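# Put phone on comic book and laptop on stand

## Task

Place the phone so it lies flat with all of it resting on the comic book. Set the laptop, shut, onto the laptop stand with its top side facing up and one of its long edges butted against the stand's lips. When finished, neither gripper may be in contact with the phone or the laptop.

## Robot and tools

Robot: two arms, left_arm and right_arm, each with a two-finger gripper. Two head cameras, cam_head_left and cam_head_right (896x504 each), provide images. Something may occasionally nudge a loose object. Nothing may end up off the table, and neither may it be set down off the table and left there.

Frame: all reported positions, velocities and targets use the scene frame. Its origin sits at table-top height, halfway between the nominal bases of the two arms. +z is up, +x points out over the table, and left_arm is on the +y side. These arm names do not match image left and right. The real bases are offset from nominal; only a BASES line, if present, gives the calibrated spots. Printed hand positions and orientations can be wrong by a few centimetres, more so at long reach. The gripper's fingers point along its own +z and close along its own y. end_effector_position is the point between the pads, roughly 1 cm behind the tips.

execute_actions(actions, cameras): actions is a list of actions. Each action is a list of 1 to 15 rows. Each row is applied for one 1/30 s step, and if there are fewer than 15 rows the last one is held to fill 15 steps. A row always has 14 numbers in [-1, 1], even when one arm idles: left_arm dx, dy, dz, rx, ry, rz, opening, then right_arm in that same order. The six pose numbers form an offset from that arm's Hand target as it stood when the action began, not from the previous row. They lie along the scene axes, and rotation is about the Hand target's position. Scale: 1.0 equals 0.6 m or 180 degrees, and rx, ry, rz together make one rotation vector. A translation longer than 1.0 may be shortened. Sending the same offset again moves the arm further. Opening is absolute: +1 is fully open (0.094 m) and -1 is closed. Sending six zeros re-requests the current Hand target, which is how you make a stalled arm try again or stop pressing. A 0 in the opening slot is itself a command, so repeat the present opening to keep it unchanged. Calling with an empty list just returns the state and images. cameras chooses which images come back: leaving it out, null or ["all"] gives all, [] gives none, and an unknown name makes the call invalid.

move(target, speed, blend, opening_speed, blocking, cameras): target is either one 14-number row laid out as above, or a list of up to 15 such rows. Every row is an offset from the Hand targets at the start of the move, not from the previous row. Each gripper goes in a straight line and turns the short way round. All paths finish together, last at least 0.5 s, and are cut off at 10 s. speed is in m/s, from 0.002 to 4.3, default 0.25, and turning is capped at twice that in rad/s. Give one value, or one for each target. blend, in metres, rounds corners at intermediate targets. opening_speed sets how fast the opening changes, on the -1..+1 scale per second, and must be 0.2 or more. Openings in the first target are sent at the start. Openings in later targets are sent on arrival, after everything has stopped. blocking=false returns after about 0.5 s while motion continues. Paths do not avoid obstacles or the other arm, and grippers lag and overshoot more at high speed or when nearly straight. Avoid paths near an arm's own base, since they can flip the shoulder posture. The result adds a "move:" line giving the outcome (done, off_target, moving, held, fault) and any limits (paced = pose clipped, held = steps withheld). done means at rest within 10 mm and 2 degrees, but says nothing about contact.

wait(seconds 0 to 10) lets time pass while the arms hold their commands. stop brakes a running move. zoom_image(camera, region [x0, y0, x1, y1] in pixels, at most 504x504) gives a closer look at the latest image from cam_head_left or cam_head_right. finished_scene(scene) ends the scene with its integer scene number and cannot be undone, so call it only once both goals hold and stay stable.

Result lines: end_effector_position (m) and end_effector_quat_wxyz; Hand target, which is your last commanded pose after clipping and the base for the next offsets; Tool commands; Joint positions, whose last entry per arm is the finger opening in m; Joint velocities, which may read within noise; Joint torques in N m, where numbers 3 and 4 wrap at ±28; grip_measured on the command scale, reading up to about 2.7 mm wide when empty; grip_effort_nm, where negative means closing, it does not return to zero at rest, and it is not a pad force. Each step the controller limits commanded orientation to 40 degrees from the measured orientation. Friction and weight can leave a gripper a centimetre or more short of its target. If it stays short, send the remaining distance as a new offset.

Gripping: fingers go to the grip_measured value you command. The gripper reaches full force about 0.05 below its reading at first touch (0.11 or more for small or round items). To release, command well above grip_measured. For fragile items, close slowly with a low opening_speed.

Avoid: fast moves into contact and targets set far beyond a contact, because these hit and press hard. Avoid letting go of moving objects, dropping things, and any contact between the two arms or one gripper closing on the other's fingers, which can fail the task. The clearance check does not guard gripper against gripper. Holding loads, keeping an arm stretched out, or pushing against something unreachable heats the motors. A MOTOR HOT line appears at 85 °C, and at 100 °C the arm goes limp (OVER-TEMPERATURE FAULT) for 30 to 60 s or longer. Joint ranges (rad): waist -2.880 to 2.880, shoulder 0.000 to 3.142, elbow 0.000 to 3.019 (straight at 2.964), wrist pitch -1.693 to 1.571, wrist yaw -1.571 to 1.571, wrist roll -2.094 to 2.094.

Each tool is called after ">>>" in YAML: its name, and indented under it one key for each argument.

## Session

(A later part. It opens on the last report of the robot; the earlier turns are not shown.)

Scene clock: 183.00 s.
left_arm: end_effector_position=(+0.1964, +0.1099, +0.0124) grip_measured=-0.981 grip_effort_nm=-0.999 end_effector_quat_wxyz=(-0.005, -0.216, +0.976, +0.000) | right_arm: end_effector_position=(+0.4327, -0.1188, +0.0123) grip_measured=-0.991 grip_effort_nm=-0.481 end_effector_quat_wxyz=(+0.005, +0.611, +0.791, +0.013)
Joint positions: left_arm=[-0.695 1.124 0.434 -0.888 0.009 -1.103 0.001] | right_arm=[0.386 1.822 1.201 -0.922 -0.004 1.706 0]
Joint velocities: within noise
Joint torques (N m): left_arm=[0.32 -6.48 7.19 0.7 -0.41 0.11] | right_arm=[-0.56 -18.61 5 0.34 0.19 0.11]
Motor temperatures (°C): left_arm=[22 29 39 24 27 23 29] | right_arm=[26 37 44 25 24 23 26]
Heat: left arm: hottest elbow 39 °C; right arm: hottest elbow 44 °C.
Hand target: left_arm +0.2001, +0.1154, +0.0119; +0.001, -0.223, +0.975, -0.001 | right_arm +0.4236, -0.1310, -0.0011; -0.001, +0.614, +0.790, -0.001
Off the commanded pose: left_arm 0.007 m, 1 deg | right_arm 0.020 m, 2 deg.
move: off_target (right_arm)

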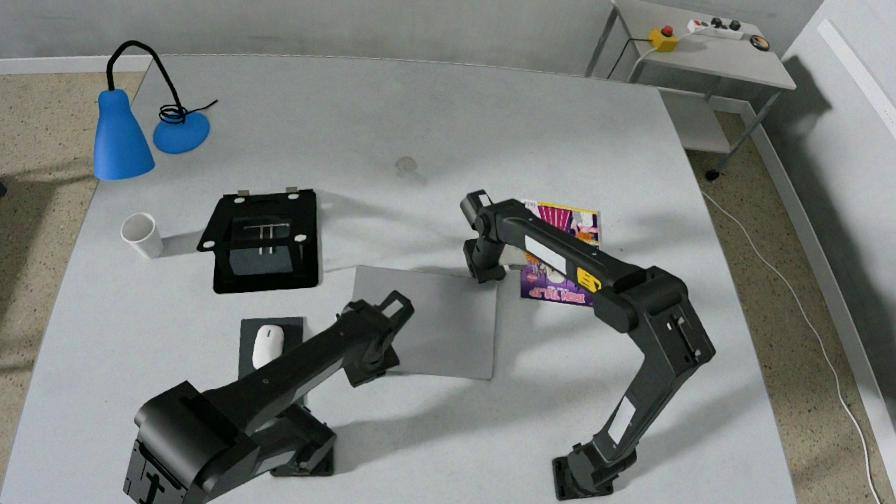

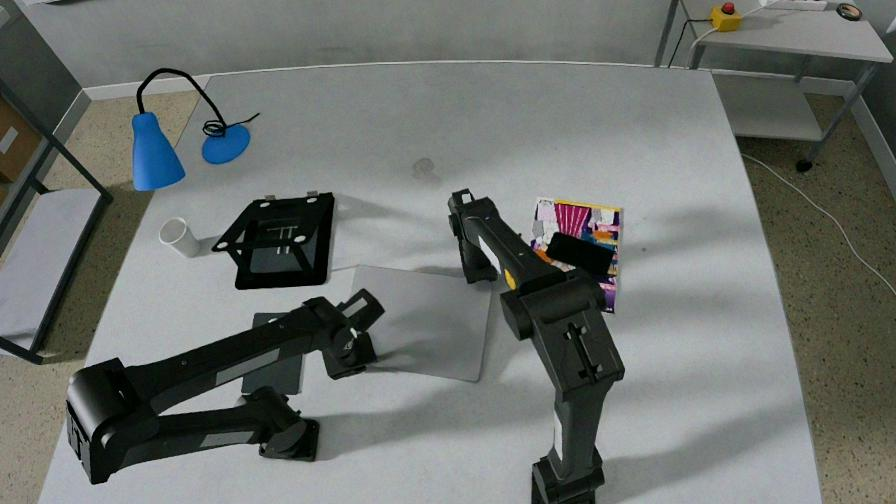

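>>> move:
  target:
    - [-0.06,-0.017,0,0,0,0,-1,0,0.02,0.22,0,0,0,-1]
    - [-0.06,-0.208,0,0,0,0,-1,-0.1,-0.35,0.22,0,0,0,-1]
    - [0.175,-0.208,0,0,0,0,-1,-0.45,-0.25,0.22,0.131,-0.366,0.052,-1]
  speed: [0.2,0.2,0.08]

>>> zoom_image:
  camera: "cam_head_left"
  region: [320, 200, 560, 400]

Scene clock: 214.07 s.
left_arm: end_effector_position=(+0.2689, -0.0016, +0.0100) grip_measured=-0.981 grip_effort_nm=-0.994 end_effector_quat_wxyz=(-0.021, -0.208, +0.978, +0.010) | right_arm: end_effector_position=(+0.1622, -0.2809, +0.1390) grip_measured=-0.991 grip_effort_nm=-0.476 end_effector_quat_wxyz=(+0.272, +0.444, +0.700, +0.488)
Joint positions: left_arm=[-0.813 1.514 0.777 -0.873 0.025 -1.202 0.001] | right_arm=[-0.749 0.025 0.165 -1.034 -1.069 0.799 0]
Joint velocities: within noise
Joint torques (N m): left_arm=[1.73 -7.71 12.7 0.87 -1.11 0.02] | right_arm=[1.49 3.43 9.72 1.28 -0.32 0.15]
Motor temperatures (°C): left_arm=[22 28 39 24 27 23 29] | right_arm=[26 36 41 25 24 23 26]
Heat: left arm: hottest elbow 39 °C; right arm: hottest elbow 41 °C.
Hand target: left_arm +0.3051, -0.0092, +0.0117; +0.000, -0.223, +0.975, -0.001 | right_arm +0.1627, -0.2795, +0.1397; +0.270, +0.442, +0.701, +0.489 (not the last commanded pose)
Off the commanded pose: left_arm 0.037 m, 3 deg | right_arm 0.012 m, 4 deg.
move: held (right_arm; a check stopped the path), off_target (left_arm); limits=held
pose unreachable (right arm): on one or more control steps of this call, first in action 0 (counted from 0), this arm could not follow its commanded pose, so it was not sent that pose on those steps. It may still have moved: this result reports where it is.
cause: moving toward the commanded pose would bring two parts of the arm too close to each other (its upper arm (the part past joint 2) and its gripper housing, with joints 3 (elbow) to 6 (wrist roll) between them).

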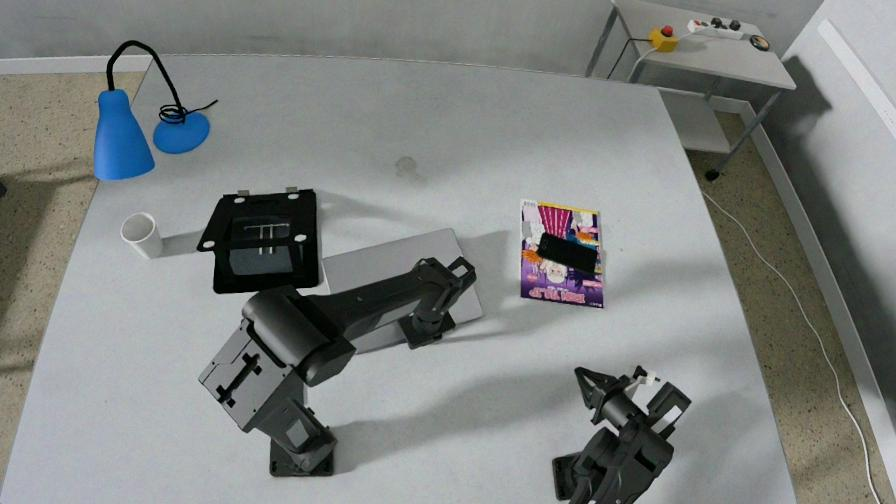

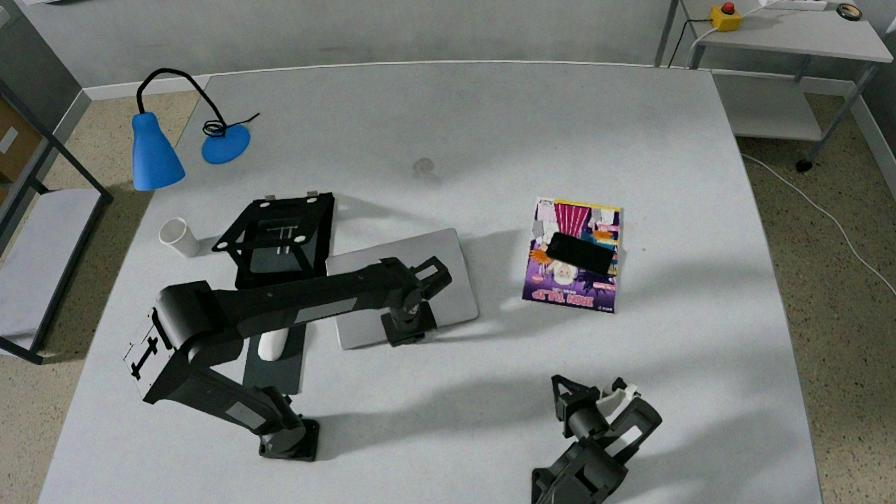

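Scaled by 2.100.

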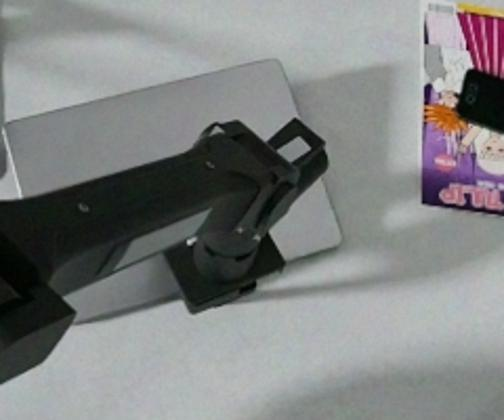

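>>> move:
  target:
    - [-0.175,0,0,0,0,0,-1,0.1,0.05,0,-0.006,-0.009,-0.04,-1]
    - [-0.208,0.115,0.18,-0.177,-0.378,0.376,-1,0.129,0.25,0,-0.012,-0.017,-0.077,-1]
  speed: 0.2

>>> zoom_image:
  camera: "cam_head_left"
  region: [300, 200, 540, 400]

Scene clock: 233.30 s.
left_arm: end_effector_position=(+0.1845, +0.0652, +0.1179) grip_measured=-0.981 grip_effort_nm=-0.989 end_effector_quat_wxyz=(+0.468, -0.481, +0.517, -0.531) | right_arm: end_effector_position=(+0.2274, -0.1487, +0.1115) grip_measured=-0.991 grip_effort_nm=-0.476 end_effector_quat_wxyz=(+0.357, +0.505, +0.662, +0.423)
Joint positions: left_arm=[-1.704 1.237 0.026 0.712 -1.576 -2.098 0.001] | right_arm=[0.892 0.731 0.115 0.121 0.619 1.825 0]
Joint velocities: within noise
Joint torques (N m): left_arm=[-2.37 -2.67 5.6 1.63 -0.43 -0.02] | right_arm=[1.32 -0.62 12.48 1.96 0.29 0.15]
Motor temperatures (°C): left_arm=[22 27 38 24 28 23 29] | right_arm=[26 36 43 25 24 23 26]
Heat: left arm: hottest elbow 38 °C; right arm: hottest elbow 43 °C.
Hand target: left_arm +0.1803, +0.0597, +0.1197; +0.453, -0.645, +0.504, -0.353 | right_arm +0.2401, -0.1295, +0.1397; +0.354, +0.505, +0.645, +0.452
Off the commanded pose: left_arm 0.007 m, 28 deg | right_arm 0.036 m, 4 deg.
joint sent to its limit (left arm) — joint 5 (wrist yaw), lower limit; joint 6 (wrist roll), lower limit. The joint targets are off in orientation, not in position.
move: off_target (left_arm, right_arm)

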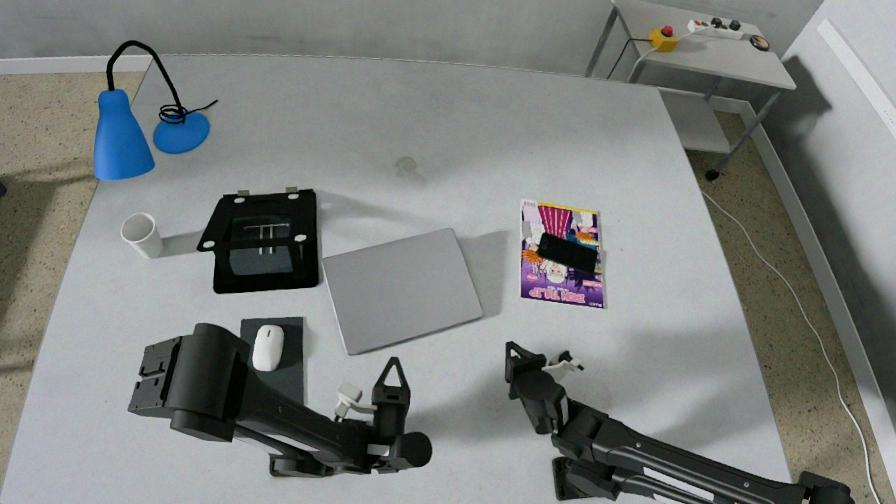

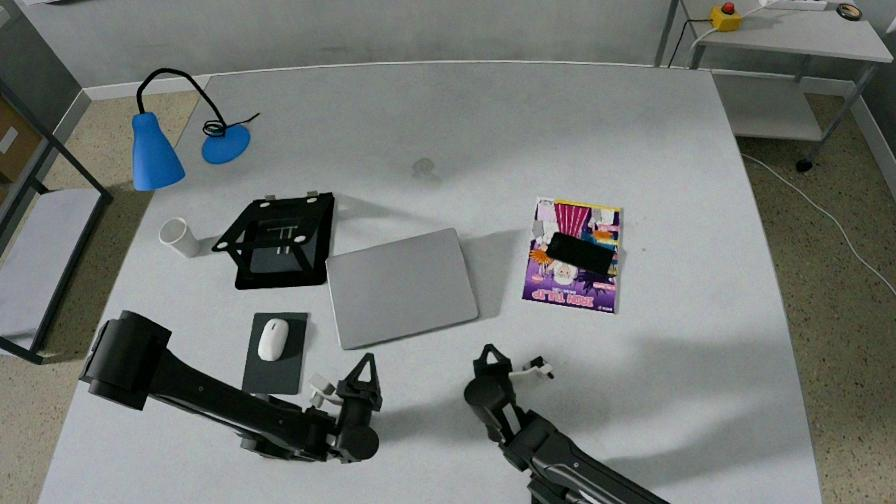

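Scaled by 2.100.

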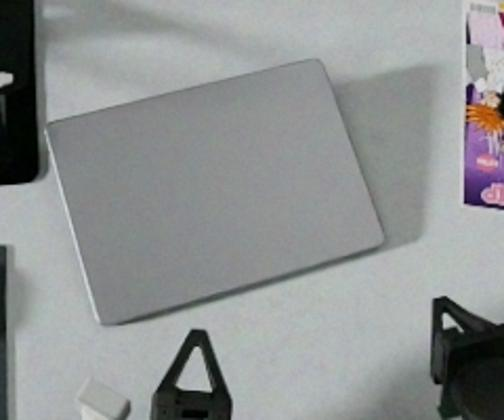

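>>> move:
  target: [0.075,0.067,-0.08,0,0,-0.078,0,0.015,0.118,-0.10,0,0,0,0]
  speed: 0.2

>>> zoom_image:
  camera: "cam_head_left"
  region: [300, 220, 540, 420]

Scene clock: 244.40 s.
left_arm: end_effector_position=(+0.1862, +0.0610, +0.1144) grip_measured=-0.002 grip_effort_nm=0.129 end_effector_quat_wxyz=(+0.453, -0.482, +0.526, -0.534) | right_arm: end_effector_position=(+0.2303, -0.1247, +0.0977) grip_measured=-0.001 grip_effort_nm=0.066 end_effector_quat_wxyz=(+0.358, +0.505, +0.659, +0.428)
Joint positions: left_arm=[-1.69 1.24 0.023 0.728 -1.531 -2.099 0.047] | right_arm=[0.961 0.951 0.13 0.313 0.679 1.864 0.047]
Joint velocities: within noise
Joint torques (N m): left_arm=[-2.02 -3.14 4.9 1.09 -0.44 0.07] | right_arm=[1.08 -2.26 10.76 2.04 0.31 0.13]
Motor temperatures (°C): left_arm=[22 27 38 24 28 23 29] | right_arm=[26 36 46 25 24 23 26]
Heat: left arm: hottest elbow 38 °C; right arm: hottest elbow 46 °C.
Hand target: left_arm +0.1850, +0.0597, +0.1150; +0.452, -0.481, +0.526, -0.536 (not the last commanded pose) | right_arm +0.2418, -0.1051, +0.1186; +0.354, +0.505, +0.645, +0.452 (not the last commanded pose)
Off the commanded pose: left_arm 0.070 m, 20 deg | right_arm 0.071 m, 3 deg.
move: held (left_arm; a check stopped the path), off_target (right_arm; braked when a check withheld steps of left_arm); limits=held
pose unreachable (left arm): on one or more control steps of this call, first in action 0 (counted from 0), this arm could not follow its commanded pose, so it was not sent that pose on those steps. It may still have moved: this result reports where it is.
cause: moving toward the commanded pose would bring two parts of the arm too close to each other (its shoulder (the part past joint 1) and its forearm (the part past joint 3), with joints 2 (shoulder) and 3 (elbow) between them).

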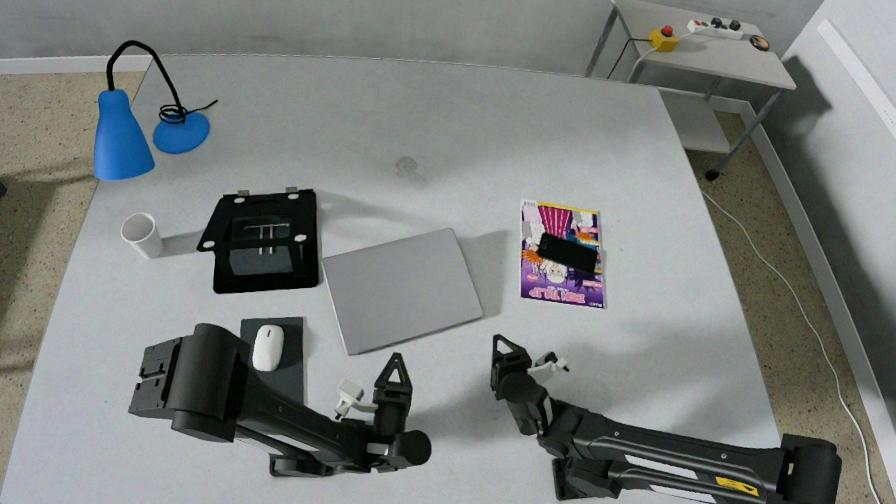

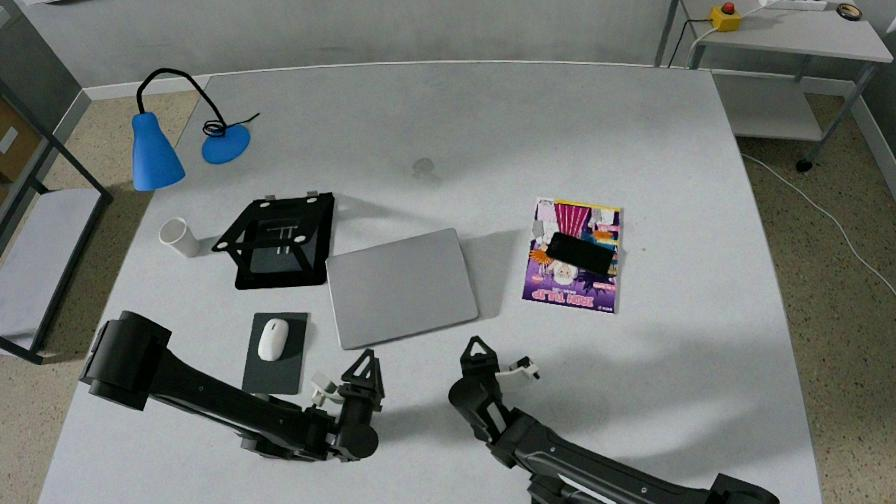

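Scaled by 2.100.

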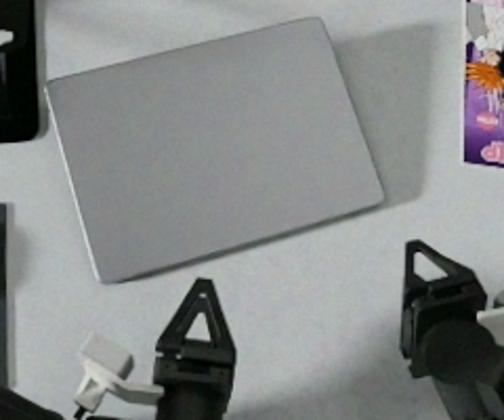

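>>> move:
  target: [0.083,-0.02,0,0.02,0.105,0.039,0,0.03,0.075,-0.03,0,0,0,0]
  speed: 0.15

>>> zoom_image:
  camera: "cam_head_left"
  region: [300, 220, 540, 420]

Scene clock: 257.67 s.
left_arm: end_effector_position=(+0.2281, +0.0663, +0.0943) grip_measured=-0.002 grip_effort_nm=0.129 end_effector_quat_wxyz=(+0.426, -0.493, +0.619, -0.439) | right_arm: end_effector_position=(+0.2516, -0.0797, +0.0876) grip_measured=-0.001 grip_effort_nm=0.066 end_effector_quat_wxyz=(+0.359, +0.505, +0.655, +0.432)
Joint positions: left_arm=[-1.391 0.954 0.071 0.214 -1.152 -2.099 0.047] | right_arm=[0.998 1.24 0.231 0.498 0.715 1.886 0.047]
Joint velocities: within noise
Joint torques (N m): left_arm=[-0.15 -3.08 12.77 0.8 -0.37 -0.03] | right_arm=[1.2 -5.3 8.83 1.91 0.32 0.13]
Motor temperatures (°C): left_arm=[22 27 37 24 27 23 29] | right_arm=[26 35 45 25 24 23 26]
Heat: left arm: hottest elbow 37 °C; right arm: hottest elbow 45 °C.
Hand target: left_arm +0.2348, +0.0477, +0.1149; +0.406, -0.579, +0.580, -0.404 | right_arm +0.2599, -0.0602, +0.1006; +0.354, +0.505, +0.644, +0.452
Off the commanded pose: left_arm 0.029 m, 12 deg | right_arm 0.025 m, 3 deg.
joint sent to its limit (left arm) — joint 6 (wrist roll), lower limit. The joint targets are off in orientation, not in position.
move: off_target (left_arm, right_arm)

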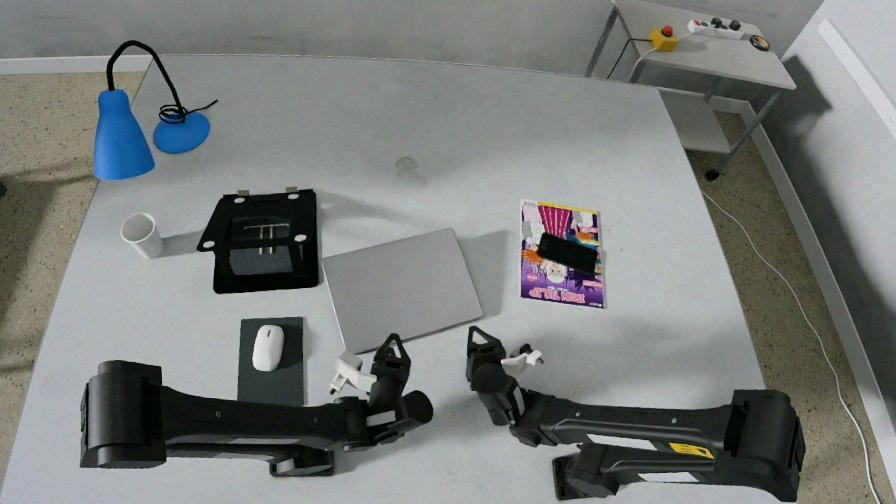

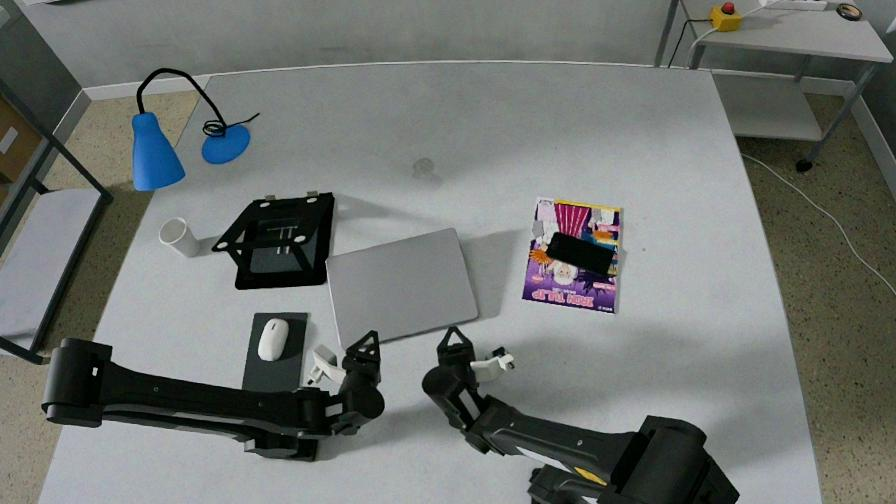

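Scaled by 2.100.

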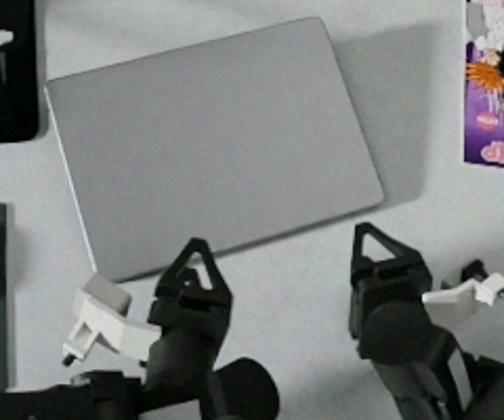

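>>> move:
  target:
    - [0,-0.03,0.13,0.47,0,-0.171,0,0,0,0,0,0,0,0]
    - [0,-0.03,0.13,0.94,0,-0.342,0,0,0,0,0,0,0,0]
  speed: 0.5
  cameras: ["cam_head_left"]

Scene clock: 266.13 s.
left_arm: end_effector_position=(+0.2326, +0.0522, +0.1673) grip_measured=-0.002 grip_effort_nm=0.120 end_effector_quat_wxyz=(+0.571, +0.001, +0.821, +0.022) | right_arm: end_effector_position=(+0.2516, -0.0798, +0.0876) grip_measured=-0.001 grip_effort_nm=0.061 end_effector_quat_wxyz=(+0.359, +0.505, +0.655, +0.432)
Joint positions: left_arm=[-1.393 0.863 0.407 -0.687 -1.18 -1.073 0.047] | right_arm=[0.998 1.24 0.231 0.498 0.715 1.886 0.047]
Joint velocities: within noise
Joint torques (N m): left_arm=[-2.2 -3.72 15.82 0.69 -0.7 0] | right_arm=[0.5 -6.77 5.75 1.35 0.27 0.09]
Motor temperatures (°C): left_arm=[22 27 38 24 27 23 28] | right_arm=[26 35 44 25 24 23 26]
Heat: left arm: hottest elbow 38 °C; right arm: hottest elbow 44 °C.
Hand target: left_arm +0.2341, +0.0314, +0.1926; +0.576, -0.004, +0.817, +0.001 (not the last commanded pose) | right_arm +0.2516, -0.0798, +0.0876; +0.359, +0.505, +0.655, +0.432 (last step not sent: back at the drive's target)
Off the commanded pose: left_arm 0.034 m, 89 deg | right_arm 0.025 m, 3 deg.
led back after a hold (right arm): the arm was led back toward your command in small steps, so it may still be short of it.
move: held (left_arm; a check stopped the path), off_target (right_arm); path passed 1 of 2 targets; a check withheld steps on the way to target 1, so it may have been missed; limits=held
pose unreachable (left arm): on one or more control steps of this call, first in action 0 (counted from 0), this arm could not follow its commanded pose, so it was not sent that pose on those steps. It may still have moved: this result reports where it is.
cause: moving toward the commanded pose would bring a part of the arm too close to another arm (this arm's wrist (the part past joint 4) and the right arm's wrist (the part past joint 4), along the way the arms are being sent, or toward where that arm still pushes).
pose unreachable (right arm): on one or more control steps of this call, first in action 0 (counted from 0), this arm could not follow its commanded pose, so it was not sent that pose on those steps. It may still have moved: this result reports where it is.
cause: moving toward the commanded pose would bring a part of the arm too close to another arm (this arm's wrist (the part past joint 4) and the left arm's wrist (the part past joint 4), along the way the arms are being sent, or toward where that arm still pushes).
Images, in order (width x height): cam_head_left 896x504.

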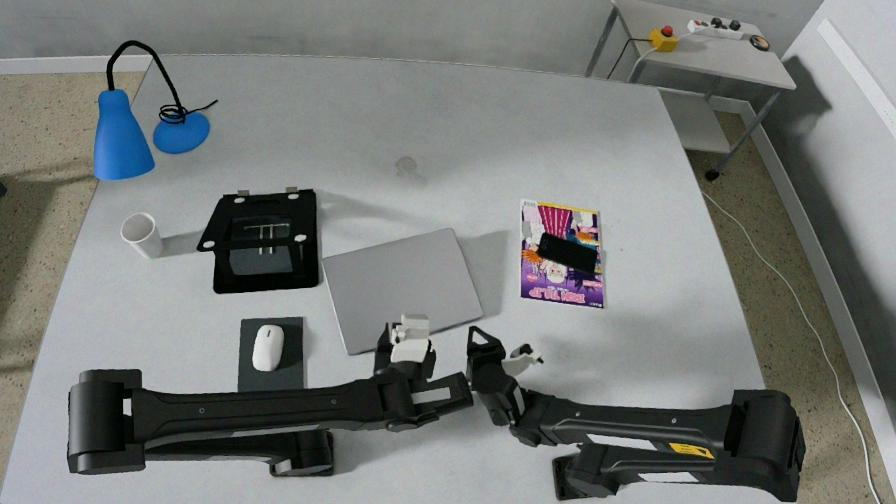

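>>> move:
  target: [0,0.05,-0.05,0.47,0,-0.171,0,0,-0.15,0,0,0,0,0]
  speed: 0.4

Scene clock: 271.53 s.
left_arm: end_effector_position=(+0.2316, +0.0578, +0.1632) grip_measured=-0.002 grip_effort_nm=0.110 end_effector_quat_wxyz=(+0.409, +0.583, +0.574, +0.405) | right_arm: end_effector_position=(+0.2542, -0.1626, +0.0926) grip_measured=-0.001 grip_effort_nm=0.066 end_effector_quat_wxyz=(+0.357, +0.503, +0.653, +0.440)
Joint positions: left_arm=[-1.386 0.785 0.347 -0.574 -1.161 0.6 0.047] | right_arm=[0.71 0.947 0.069 0.47 0.448 1.732 0.047]
Joint velocities: within noise
Joint torques (N m): left_arm=[-0.85 -3.19 9.13 1.69 -0.41 0.02] | right_arm=[-0.32 -4.01 5.87 1.07 0.09 0.02]
Motor temperatures (°C): left_arm=[22 27 38 24 27 23 28] | right_arm=[26 35 44 25 24 23 26]
Heat: left arm: hottest elbow 38 °C; right arm: hottest elbow 44 °C.
Hand target: left_arm +0.2341, +0.0614, +0.1626; +0.411, +0.578, +0.578, +0.405 | right_arm +0.2515, -0.1698, +0.0875; +0.359, +0.505, +0.655, +0.432
Off the commanded pose: left_arm 0.004 m, 1 deg | right_arm 0.009 m, 1 deg.
move: done

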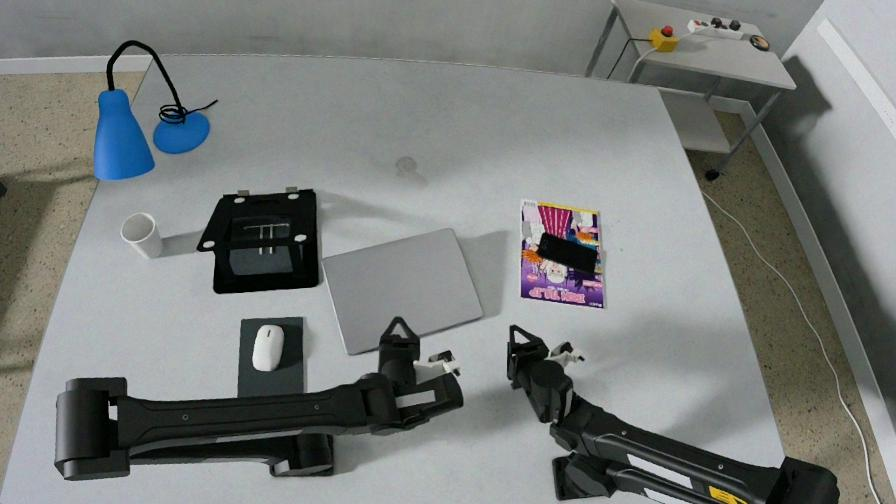

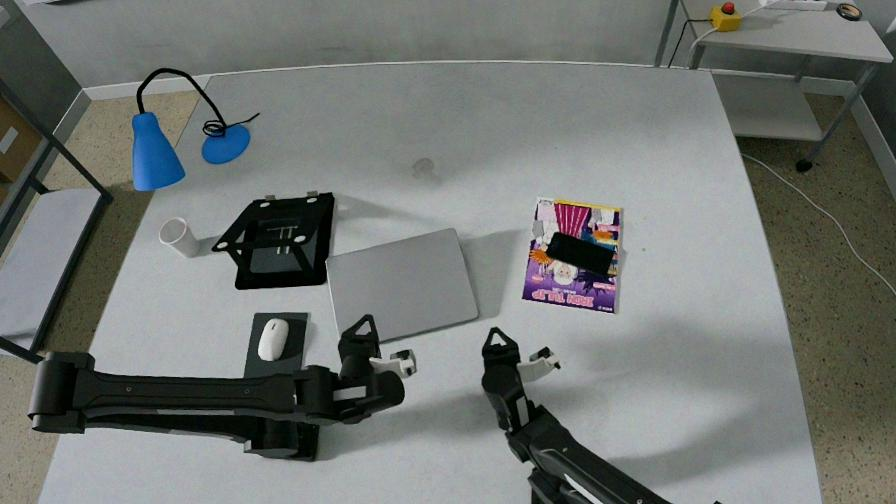

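>>> move:
  target: [-0.027,0.033,-0.183,0,0,0.055,0,0.02,0.1,-0.06,0,0,0,0]
  speed: 0.2

>>> zoom_image:
  camera: "cam_head_left"
  region: [320, 270, 560, 420]

>>> zoom_image:
  camera: "cam_head_right"
  region: [300, 270, 540, 420]

Scene clock: 277.10 s.
left_arm: end_effector_position=(+0.2169, +0.0995, +0.0470) grip_measured=-0.002 grip_effort_nm=0.115 end_effector_quat_wxyz=(+0.362, +0.530, +0.623, +0.446) | right_arm: end_effector_position=(+0.2573, -0.1225, +0.0464) grip_measured=-0.001 grip_effort_nm=0.061 end_effector_quat_wxyz=(+0.361, +0.507, +0.661, +0.419)
Joint positions: left_arm=[-1.44 1.33 0.258 -0.568 -1.224 -0.05 0.047] | right_arm=[0.865 1.418 0.129 0.797 0.605 1.81 0.047]
Joint velocities: within noise
Joint torques (N m): left_arm=[-2.67 -5.01 8.51 -0.16 -0.76 -0.17] | right_arm=[1.32 -5.54 5.5 2.04 0.3 0.12]
Motor temperatures (°C): left_arm=[22 27 38 24 27 23 28] | right_arm=[26 35 43 25 24 23 26]
Heat: left arm: hottest elbow 38 °C; right arm: hottest elbow 43 °C.
Hand target: left_arm +0.2178, +0.0812, +0.0527; +0.374, +0.526, +0.626, +0.439 | right_arm +0.2636, -0.1098, +0.0516; +0.359, +0.505, +0.655, +0.432
Off the commanded pose: left_arm 0.019 m, 2 deg | right_arm 0.015 m, 2 deg.
move: off_target (left_arm, right_arm)

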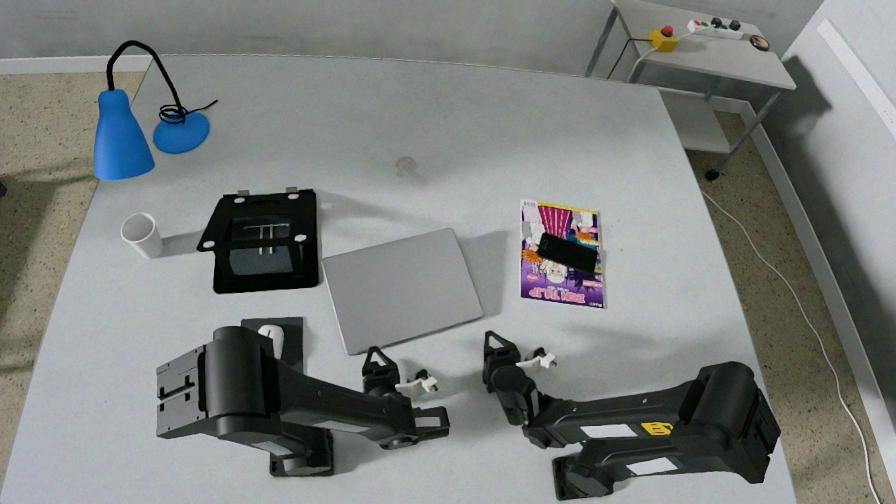

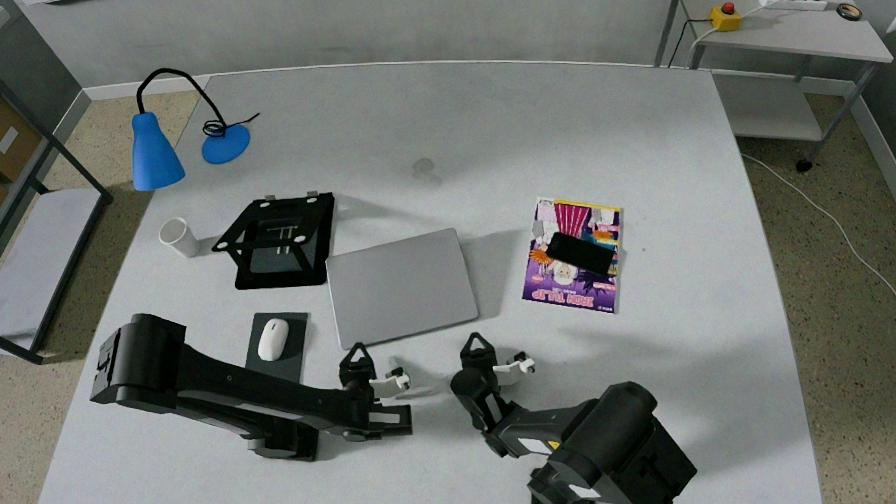

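Scaled by 2.100.

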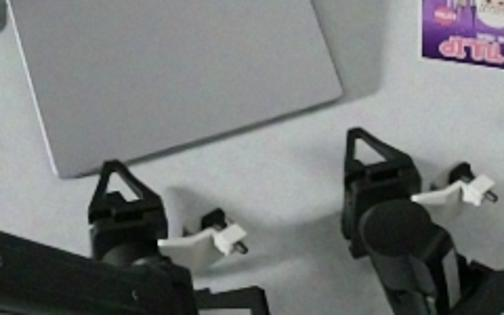

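Scaled by 2.100.

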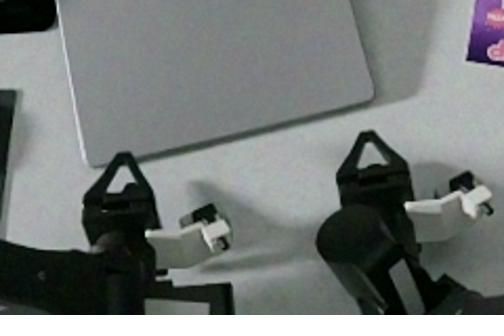

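>>> move:
  target: [0,-0.05,-0.022,0,0,0,0,0,0.085,-0.022,0,0,0,0]
  speed: 0.12

>>> zoom_image:
  camera: "cam_head_left"
  region: [320, 270, 560, 420]

>>> zoom_image:
  camera: "cam_head_right"
  region: [300, 270, 540, 420]

Scene clock: 284.23 s.
left_arm: end_effector_position=(+0.2176, +0.0689, +0.0365) grip_measured=-0.002 grip_effort_nm=0.110 end_effector_quat_wxyz=(+0.361, +0.531, +0.622, +0.448) | right_arm: end_effector_position=(+0.2568, -0.0878, +0.0414) grip_measured=-0.001 grip_effort_nm=0.066 end_effector_quat_wxyz=(+0.363, +0.501, +0.663, +0.422)
Joint positions: left_arm=[-1.461 1.477 0.342 -0.568 -1.224 -0.112 0.047] | right_arm=[0.961 1.51 0.198 0.798 0.685 1.85 0.047]
Joint velocities: within noise
Joint torques (N m): left_arm=[-2.32 -6.12 7.51 0.28 -0.64 -0.12] | right_arm=[-0.26 -9.64 2.28 1.37 0.17 0.04]
Motor temperatures (°C): left_arm=[22 27 38 24 28 23 28] | right_arm=[26 35 43 25 24 23 26]
Heat: left arm: hottest elbow 38 °C; right arm: hottest elbow 43 °C.
Hand target: left_arm +0.2179, +0.0512, +0.0396; +0.374, +0.526, +0.626, +0.439 | right_arm +0.2563, -0.0952, +0.0420; +0.366, +0.503, +0.662, +0.419 (not the last commanded pose)
Off the commanded pose: left_arm 0.018 m, 2 deg | right_arm 0.030 m, 2 deg.
move: held (right_arm; a check stopped the path), off_target (left_arm); limits=held
pose unreachable (right arm): on one or more control steps of this call, first in action 0 (counted from 0), this arm could not follow its commanded pose, so it was not sent that pose on those steps. It may still have moved: this result reports where it is.
cause: moving toward the commanded pose would bring a part of the arm too close to another arm (this arm's wrist (the part past joint 4) and the left arm's wrist (the part past joint 4), at the place that arm is still heading or pushing toward).

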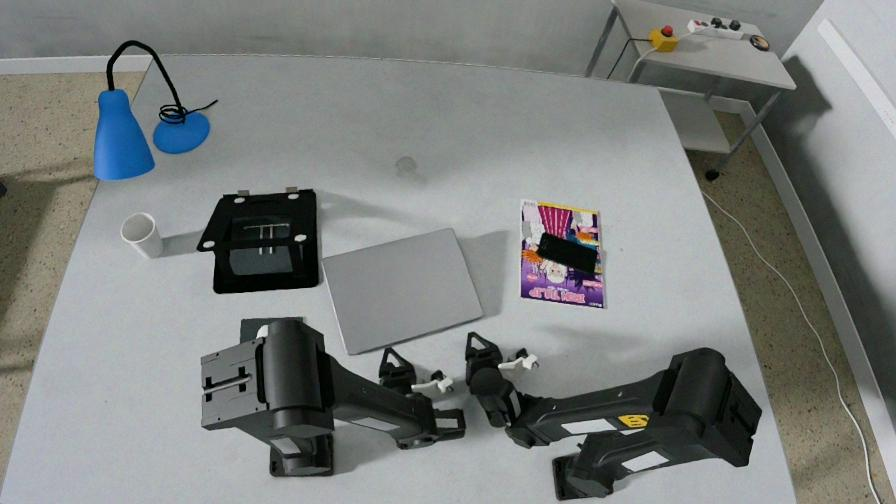

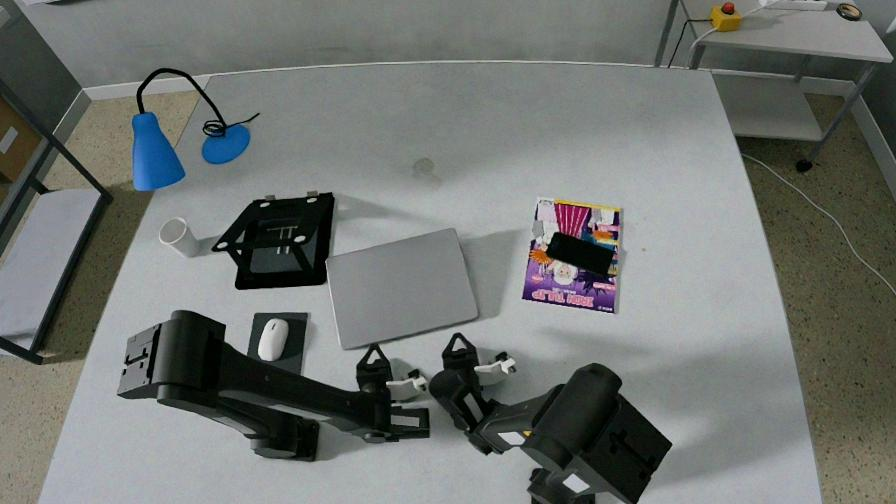

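Scaled by 2.100.

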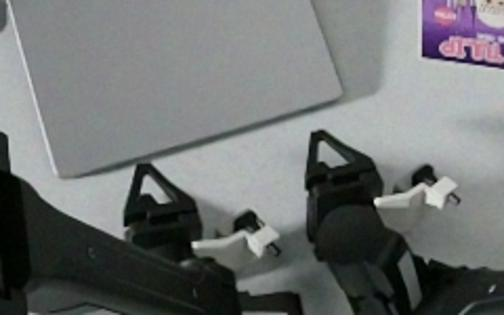

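Scaled by 2.100.

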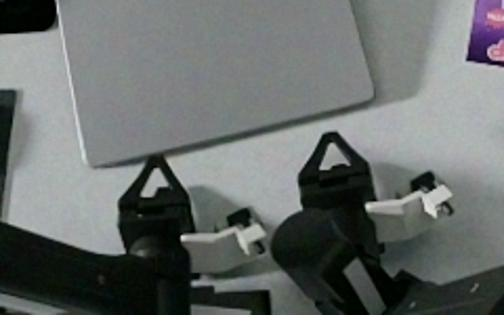

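>>> move:
  target: [0.065,0.02,-0.005,0,0,0,0,0.085,0.02,-0.015,0,0,0,0]
  speed: 0.08

>>> zoom_image:
  camera: "cam_head_left"
  region: [320, 270, 560, 420]

>>> zoom_image:
  camera: "cam_head_right"
  region: [300, 270, 540, 420]

Scene clock: 289.07 s.
left_arm: end_effector_position=(+0.2544, +0.0596, +0.0340) grip_measured=-0.002 grip_effort_nm=0.120 end_effector_quat_wxyz=(+0.371, +0.532, +0.621, +0.440) | right_arm: end_effector_position=(+0.2963, -0.0881, +0.0309) grip_measured=-0.001 grip_effort_nm=0.061 end_effector_quat_wxyz=(+0.362, +0.501, +0.668, +0.414)
Joint positions: left_arm=[-1.301 1.46 0.278 -0.025 -1.202 0.397 0.047] | right_arm=[0.831 1.609 0.262 0.857 0.569 1.776 0.047]
Joint velocities: within noise
Joint torques (N m): left_arm=[-0.44 -8.53 3.82 1.33 -0.52 0.03] | right_arm=[-0.5 -8.12 4.96 1.98 0.15 0.01]
Motor temperatures (°C): left_arm=[22 27 38 24 28 23 28] | right_arm=[26 35 42 25 24 23 26]
Heat: left arm: hottest elbow 38 °C; right arm: hottest elbow 42 °C.
Hand target: left_arm +0.2569, +0.0633, +0.0365; +0.374, +0.526, +0.626, +0.439 | right_arm +0.3072, -0.0832, +0.0329; +0.366, +0.503, +0.662, +0.419
Off the commanded pose: left_arm 0.005 m, 1 deg | right_arm 0.012 m, 1 deg.
move: off_target (right_arm)

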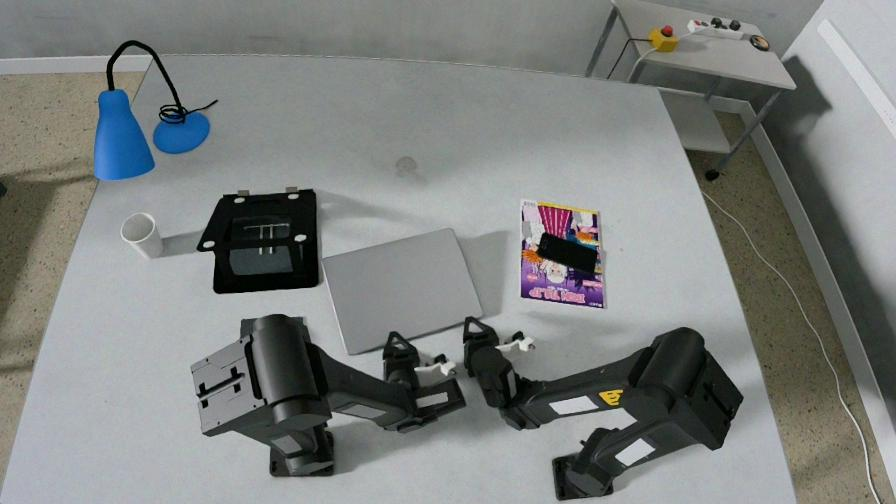

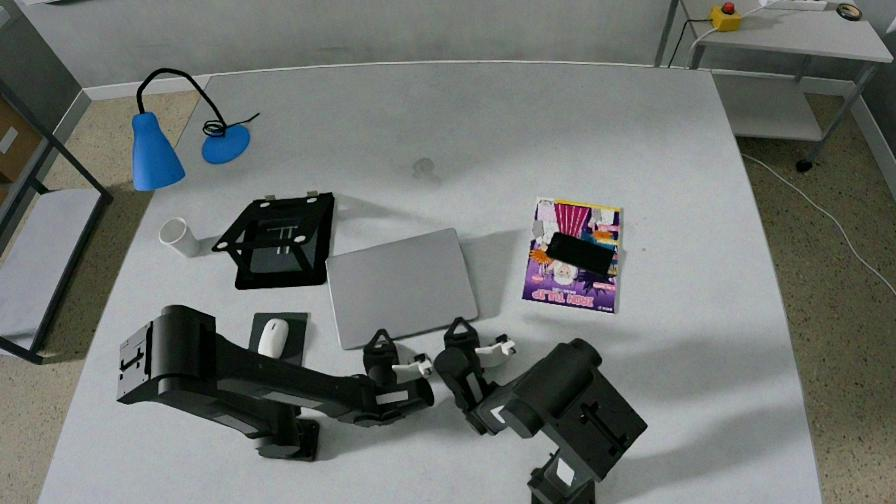

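Scaled by 2.100.

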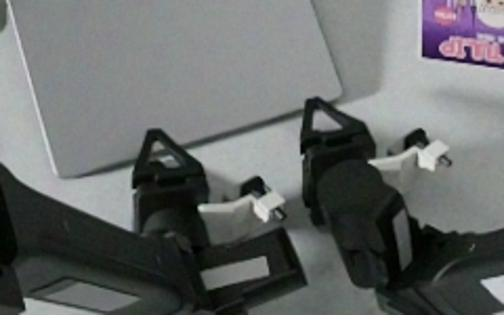

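Scaled by 2.100.

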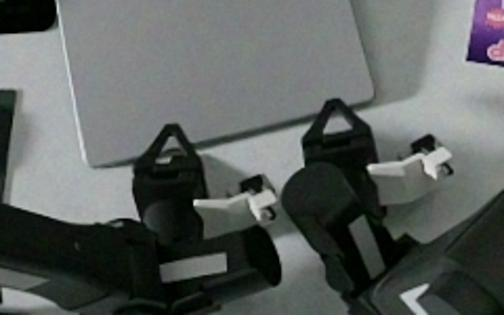

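>>> move:
  target: [0.01,0.003,0,0,0,0,-0.75,0.01,0.003,0,0,0,0,-0.75]
  speed: 0.05
  opening_speed: 0.4

>>> zoom_image:
  camera: "cam_head_left"
  region: [320, 270, 560, 420]

Scene clock: 299.80 s.
left_arm: end_effector_position=(+0.2581, +0.0637, +0.0303) grip_measured=-0.746 grip_effort_nm=-0.115 end_effector_quat_wxyz=(+0.366, +0.539, +0.620, +0.436) | right_arm: end_effector_position=(+0.3020, -0.0863, +0.0311) grip_measured=-0.748 grip_effort_nm=-0.085 end_effector_quat_wxyz=(+0.361, +0.501, +0.668, +0.414)
Joint positions: left_arm=[-1.274 1.459 0.258 0.052 -1.176 0.469 0.012] | right_arm=[0.82 1.617 0.275 0.857 0.559 1.77 0.012]
Joint velocities: within noise
Joint torques (N m): left_arm=[0.32 -9.05 4.51 1.52 -1 0.04] | right_arm=[-0.44 -8.23 5.09 1.91 0.15 0.02]
Motor temperatures (°C): left_arm=[22 27 37 24 28 23 28] | right_arm=[26 35 42 25 24 23 26]
Heat: left arm: hottest elbow 37 °C; right arm: hottest elbow 42 °C.
Hand target: left_arm +0.2629, +0.0650, +0.0366; +0.374, +0.526, +0.626, +0.439 | right_arm +0.3132, -0.0814, +0.0329; +0.366, +0.503, +0.662, +0.419
Off the commanded pose: left_arm 0.008 m, 2 deg | right_arm 0.012 m, 1 deg.
move: off_target (right_arm)

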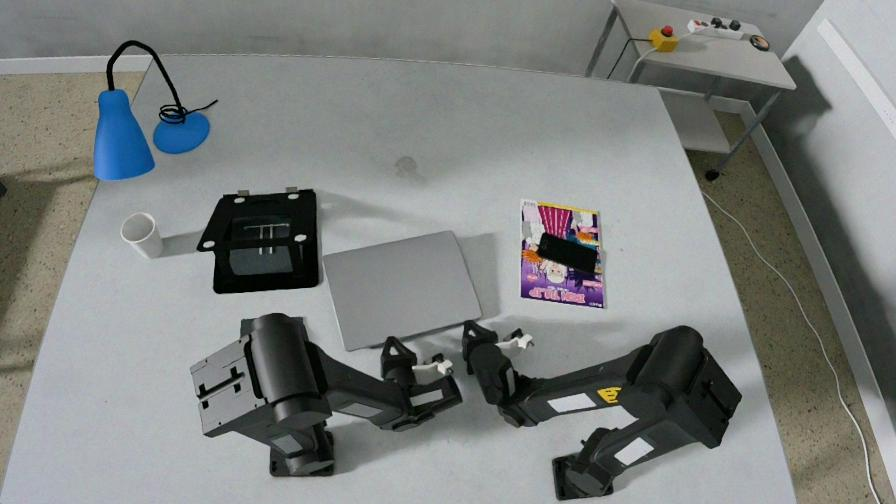

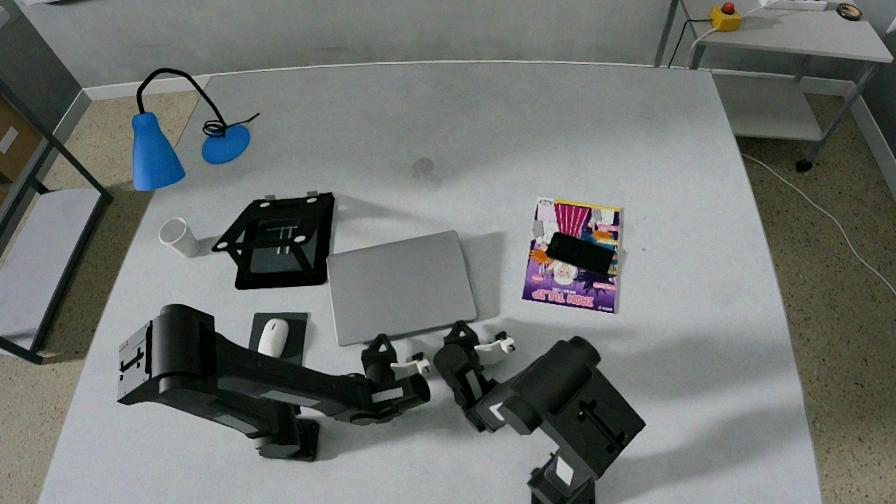

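Scaled by 2.100.

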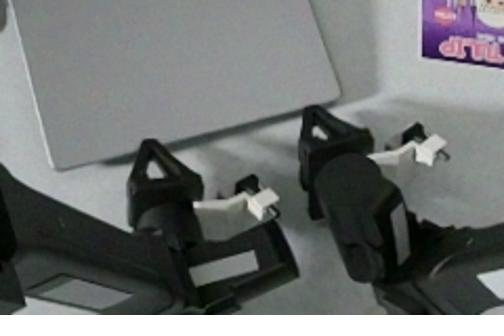

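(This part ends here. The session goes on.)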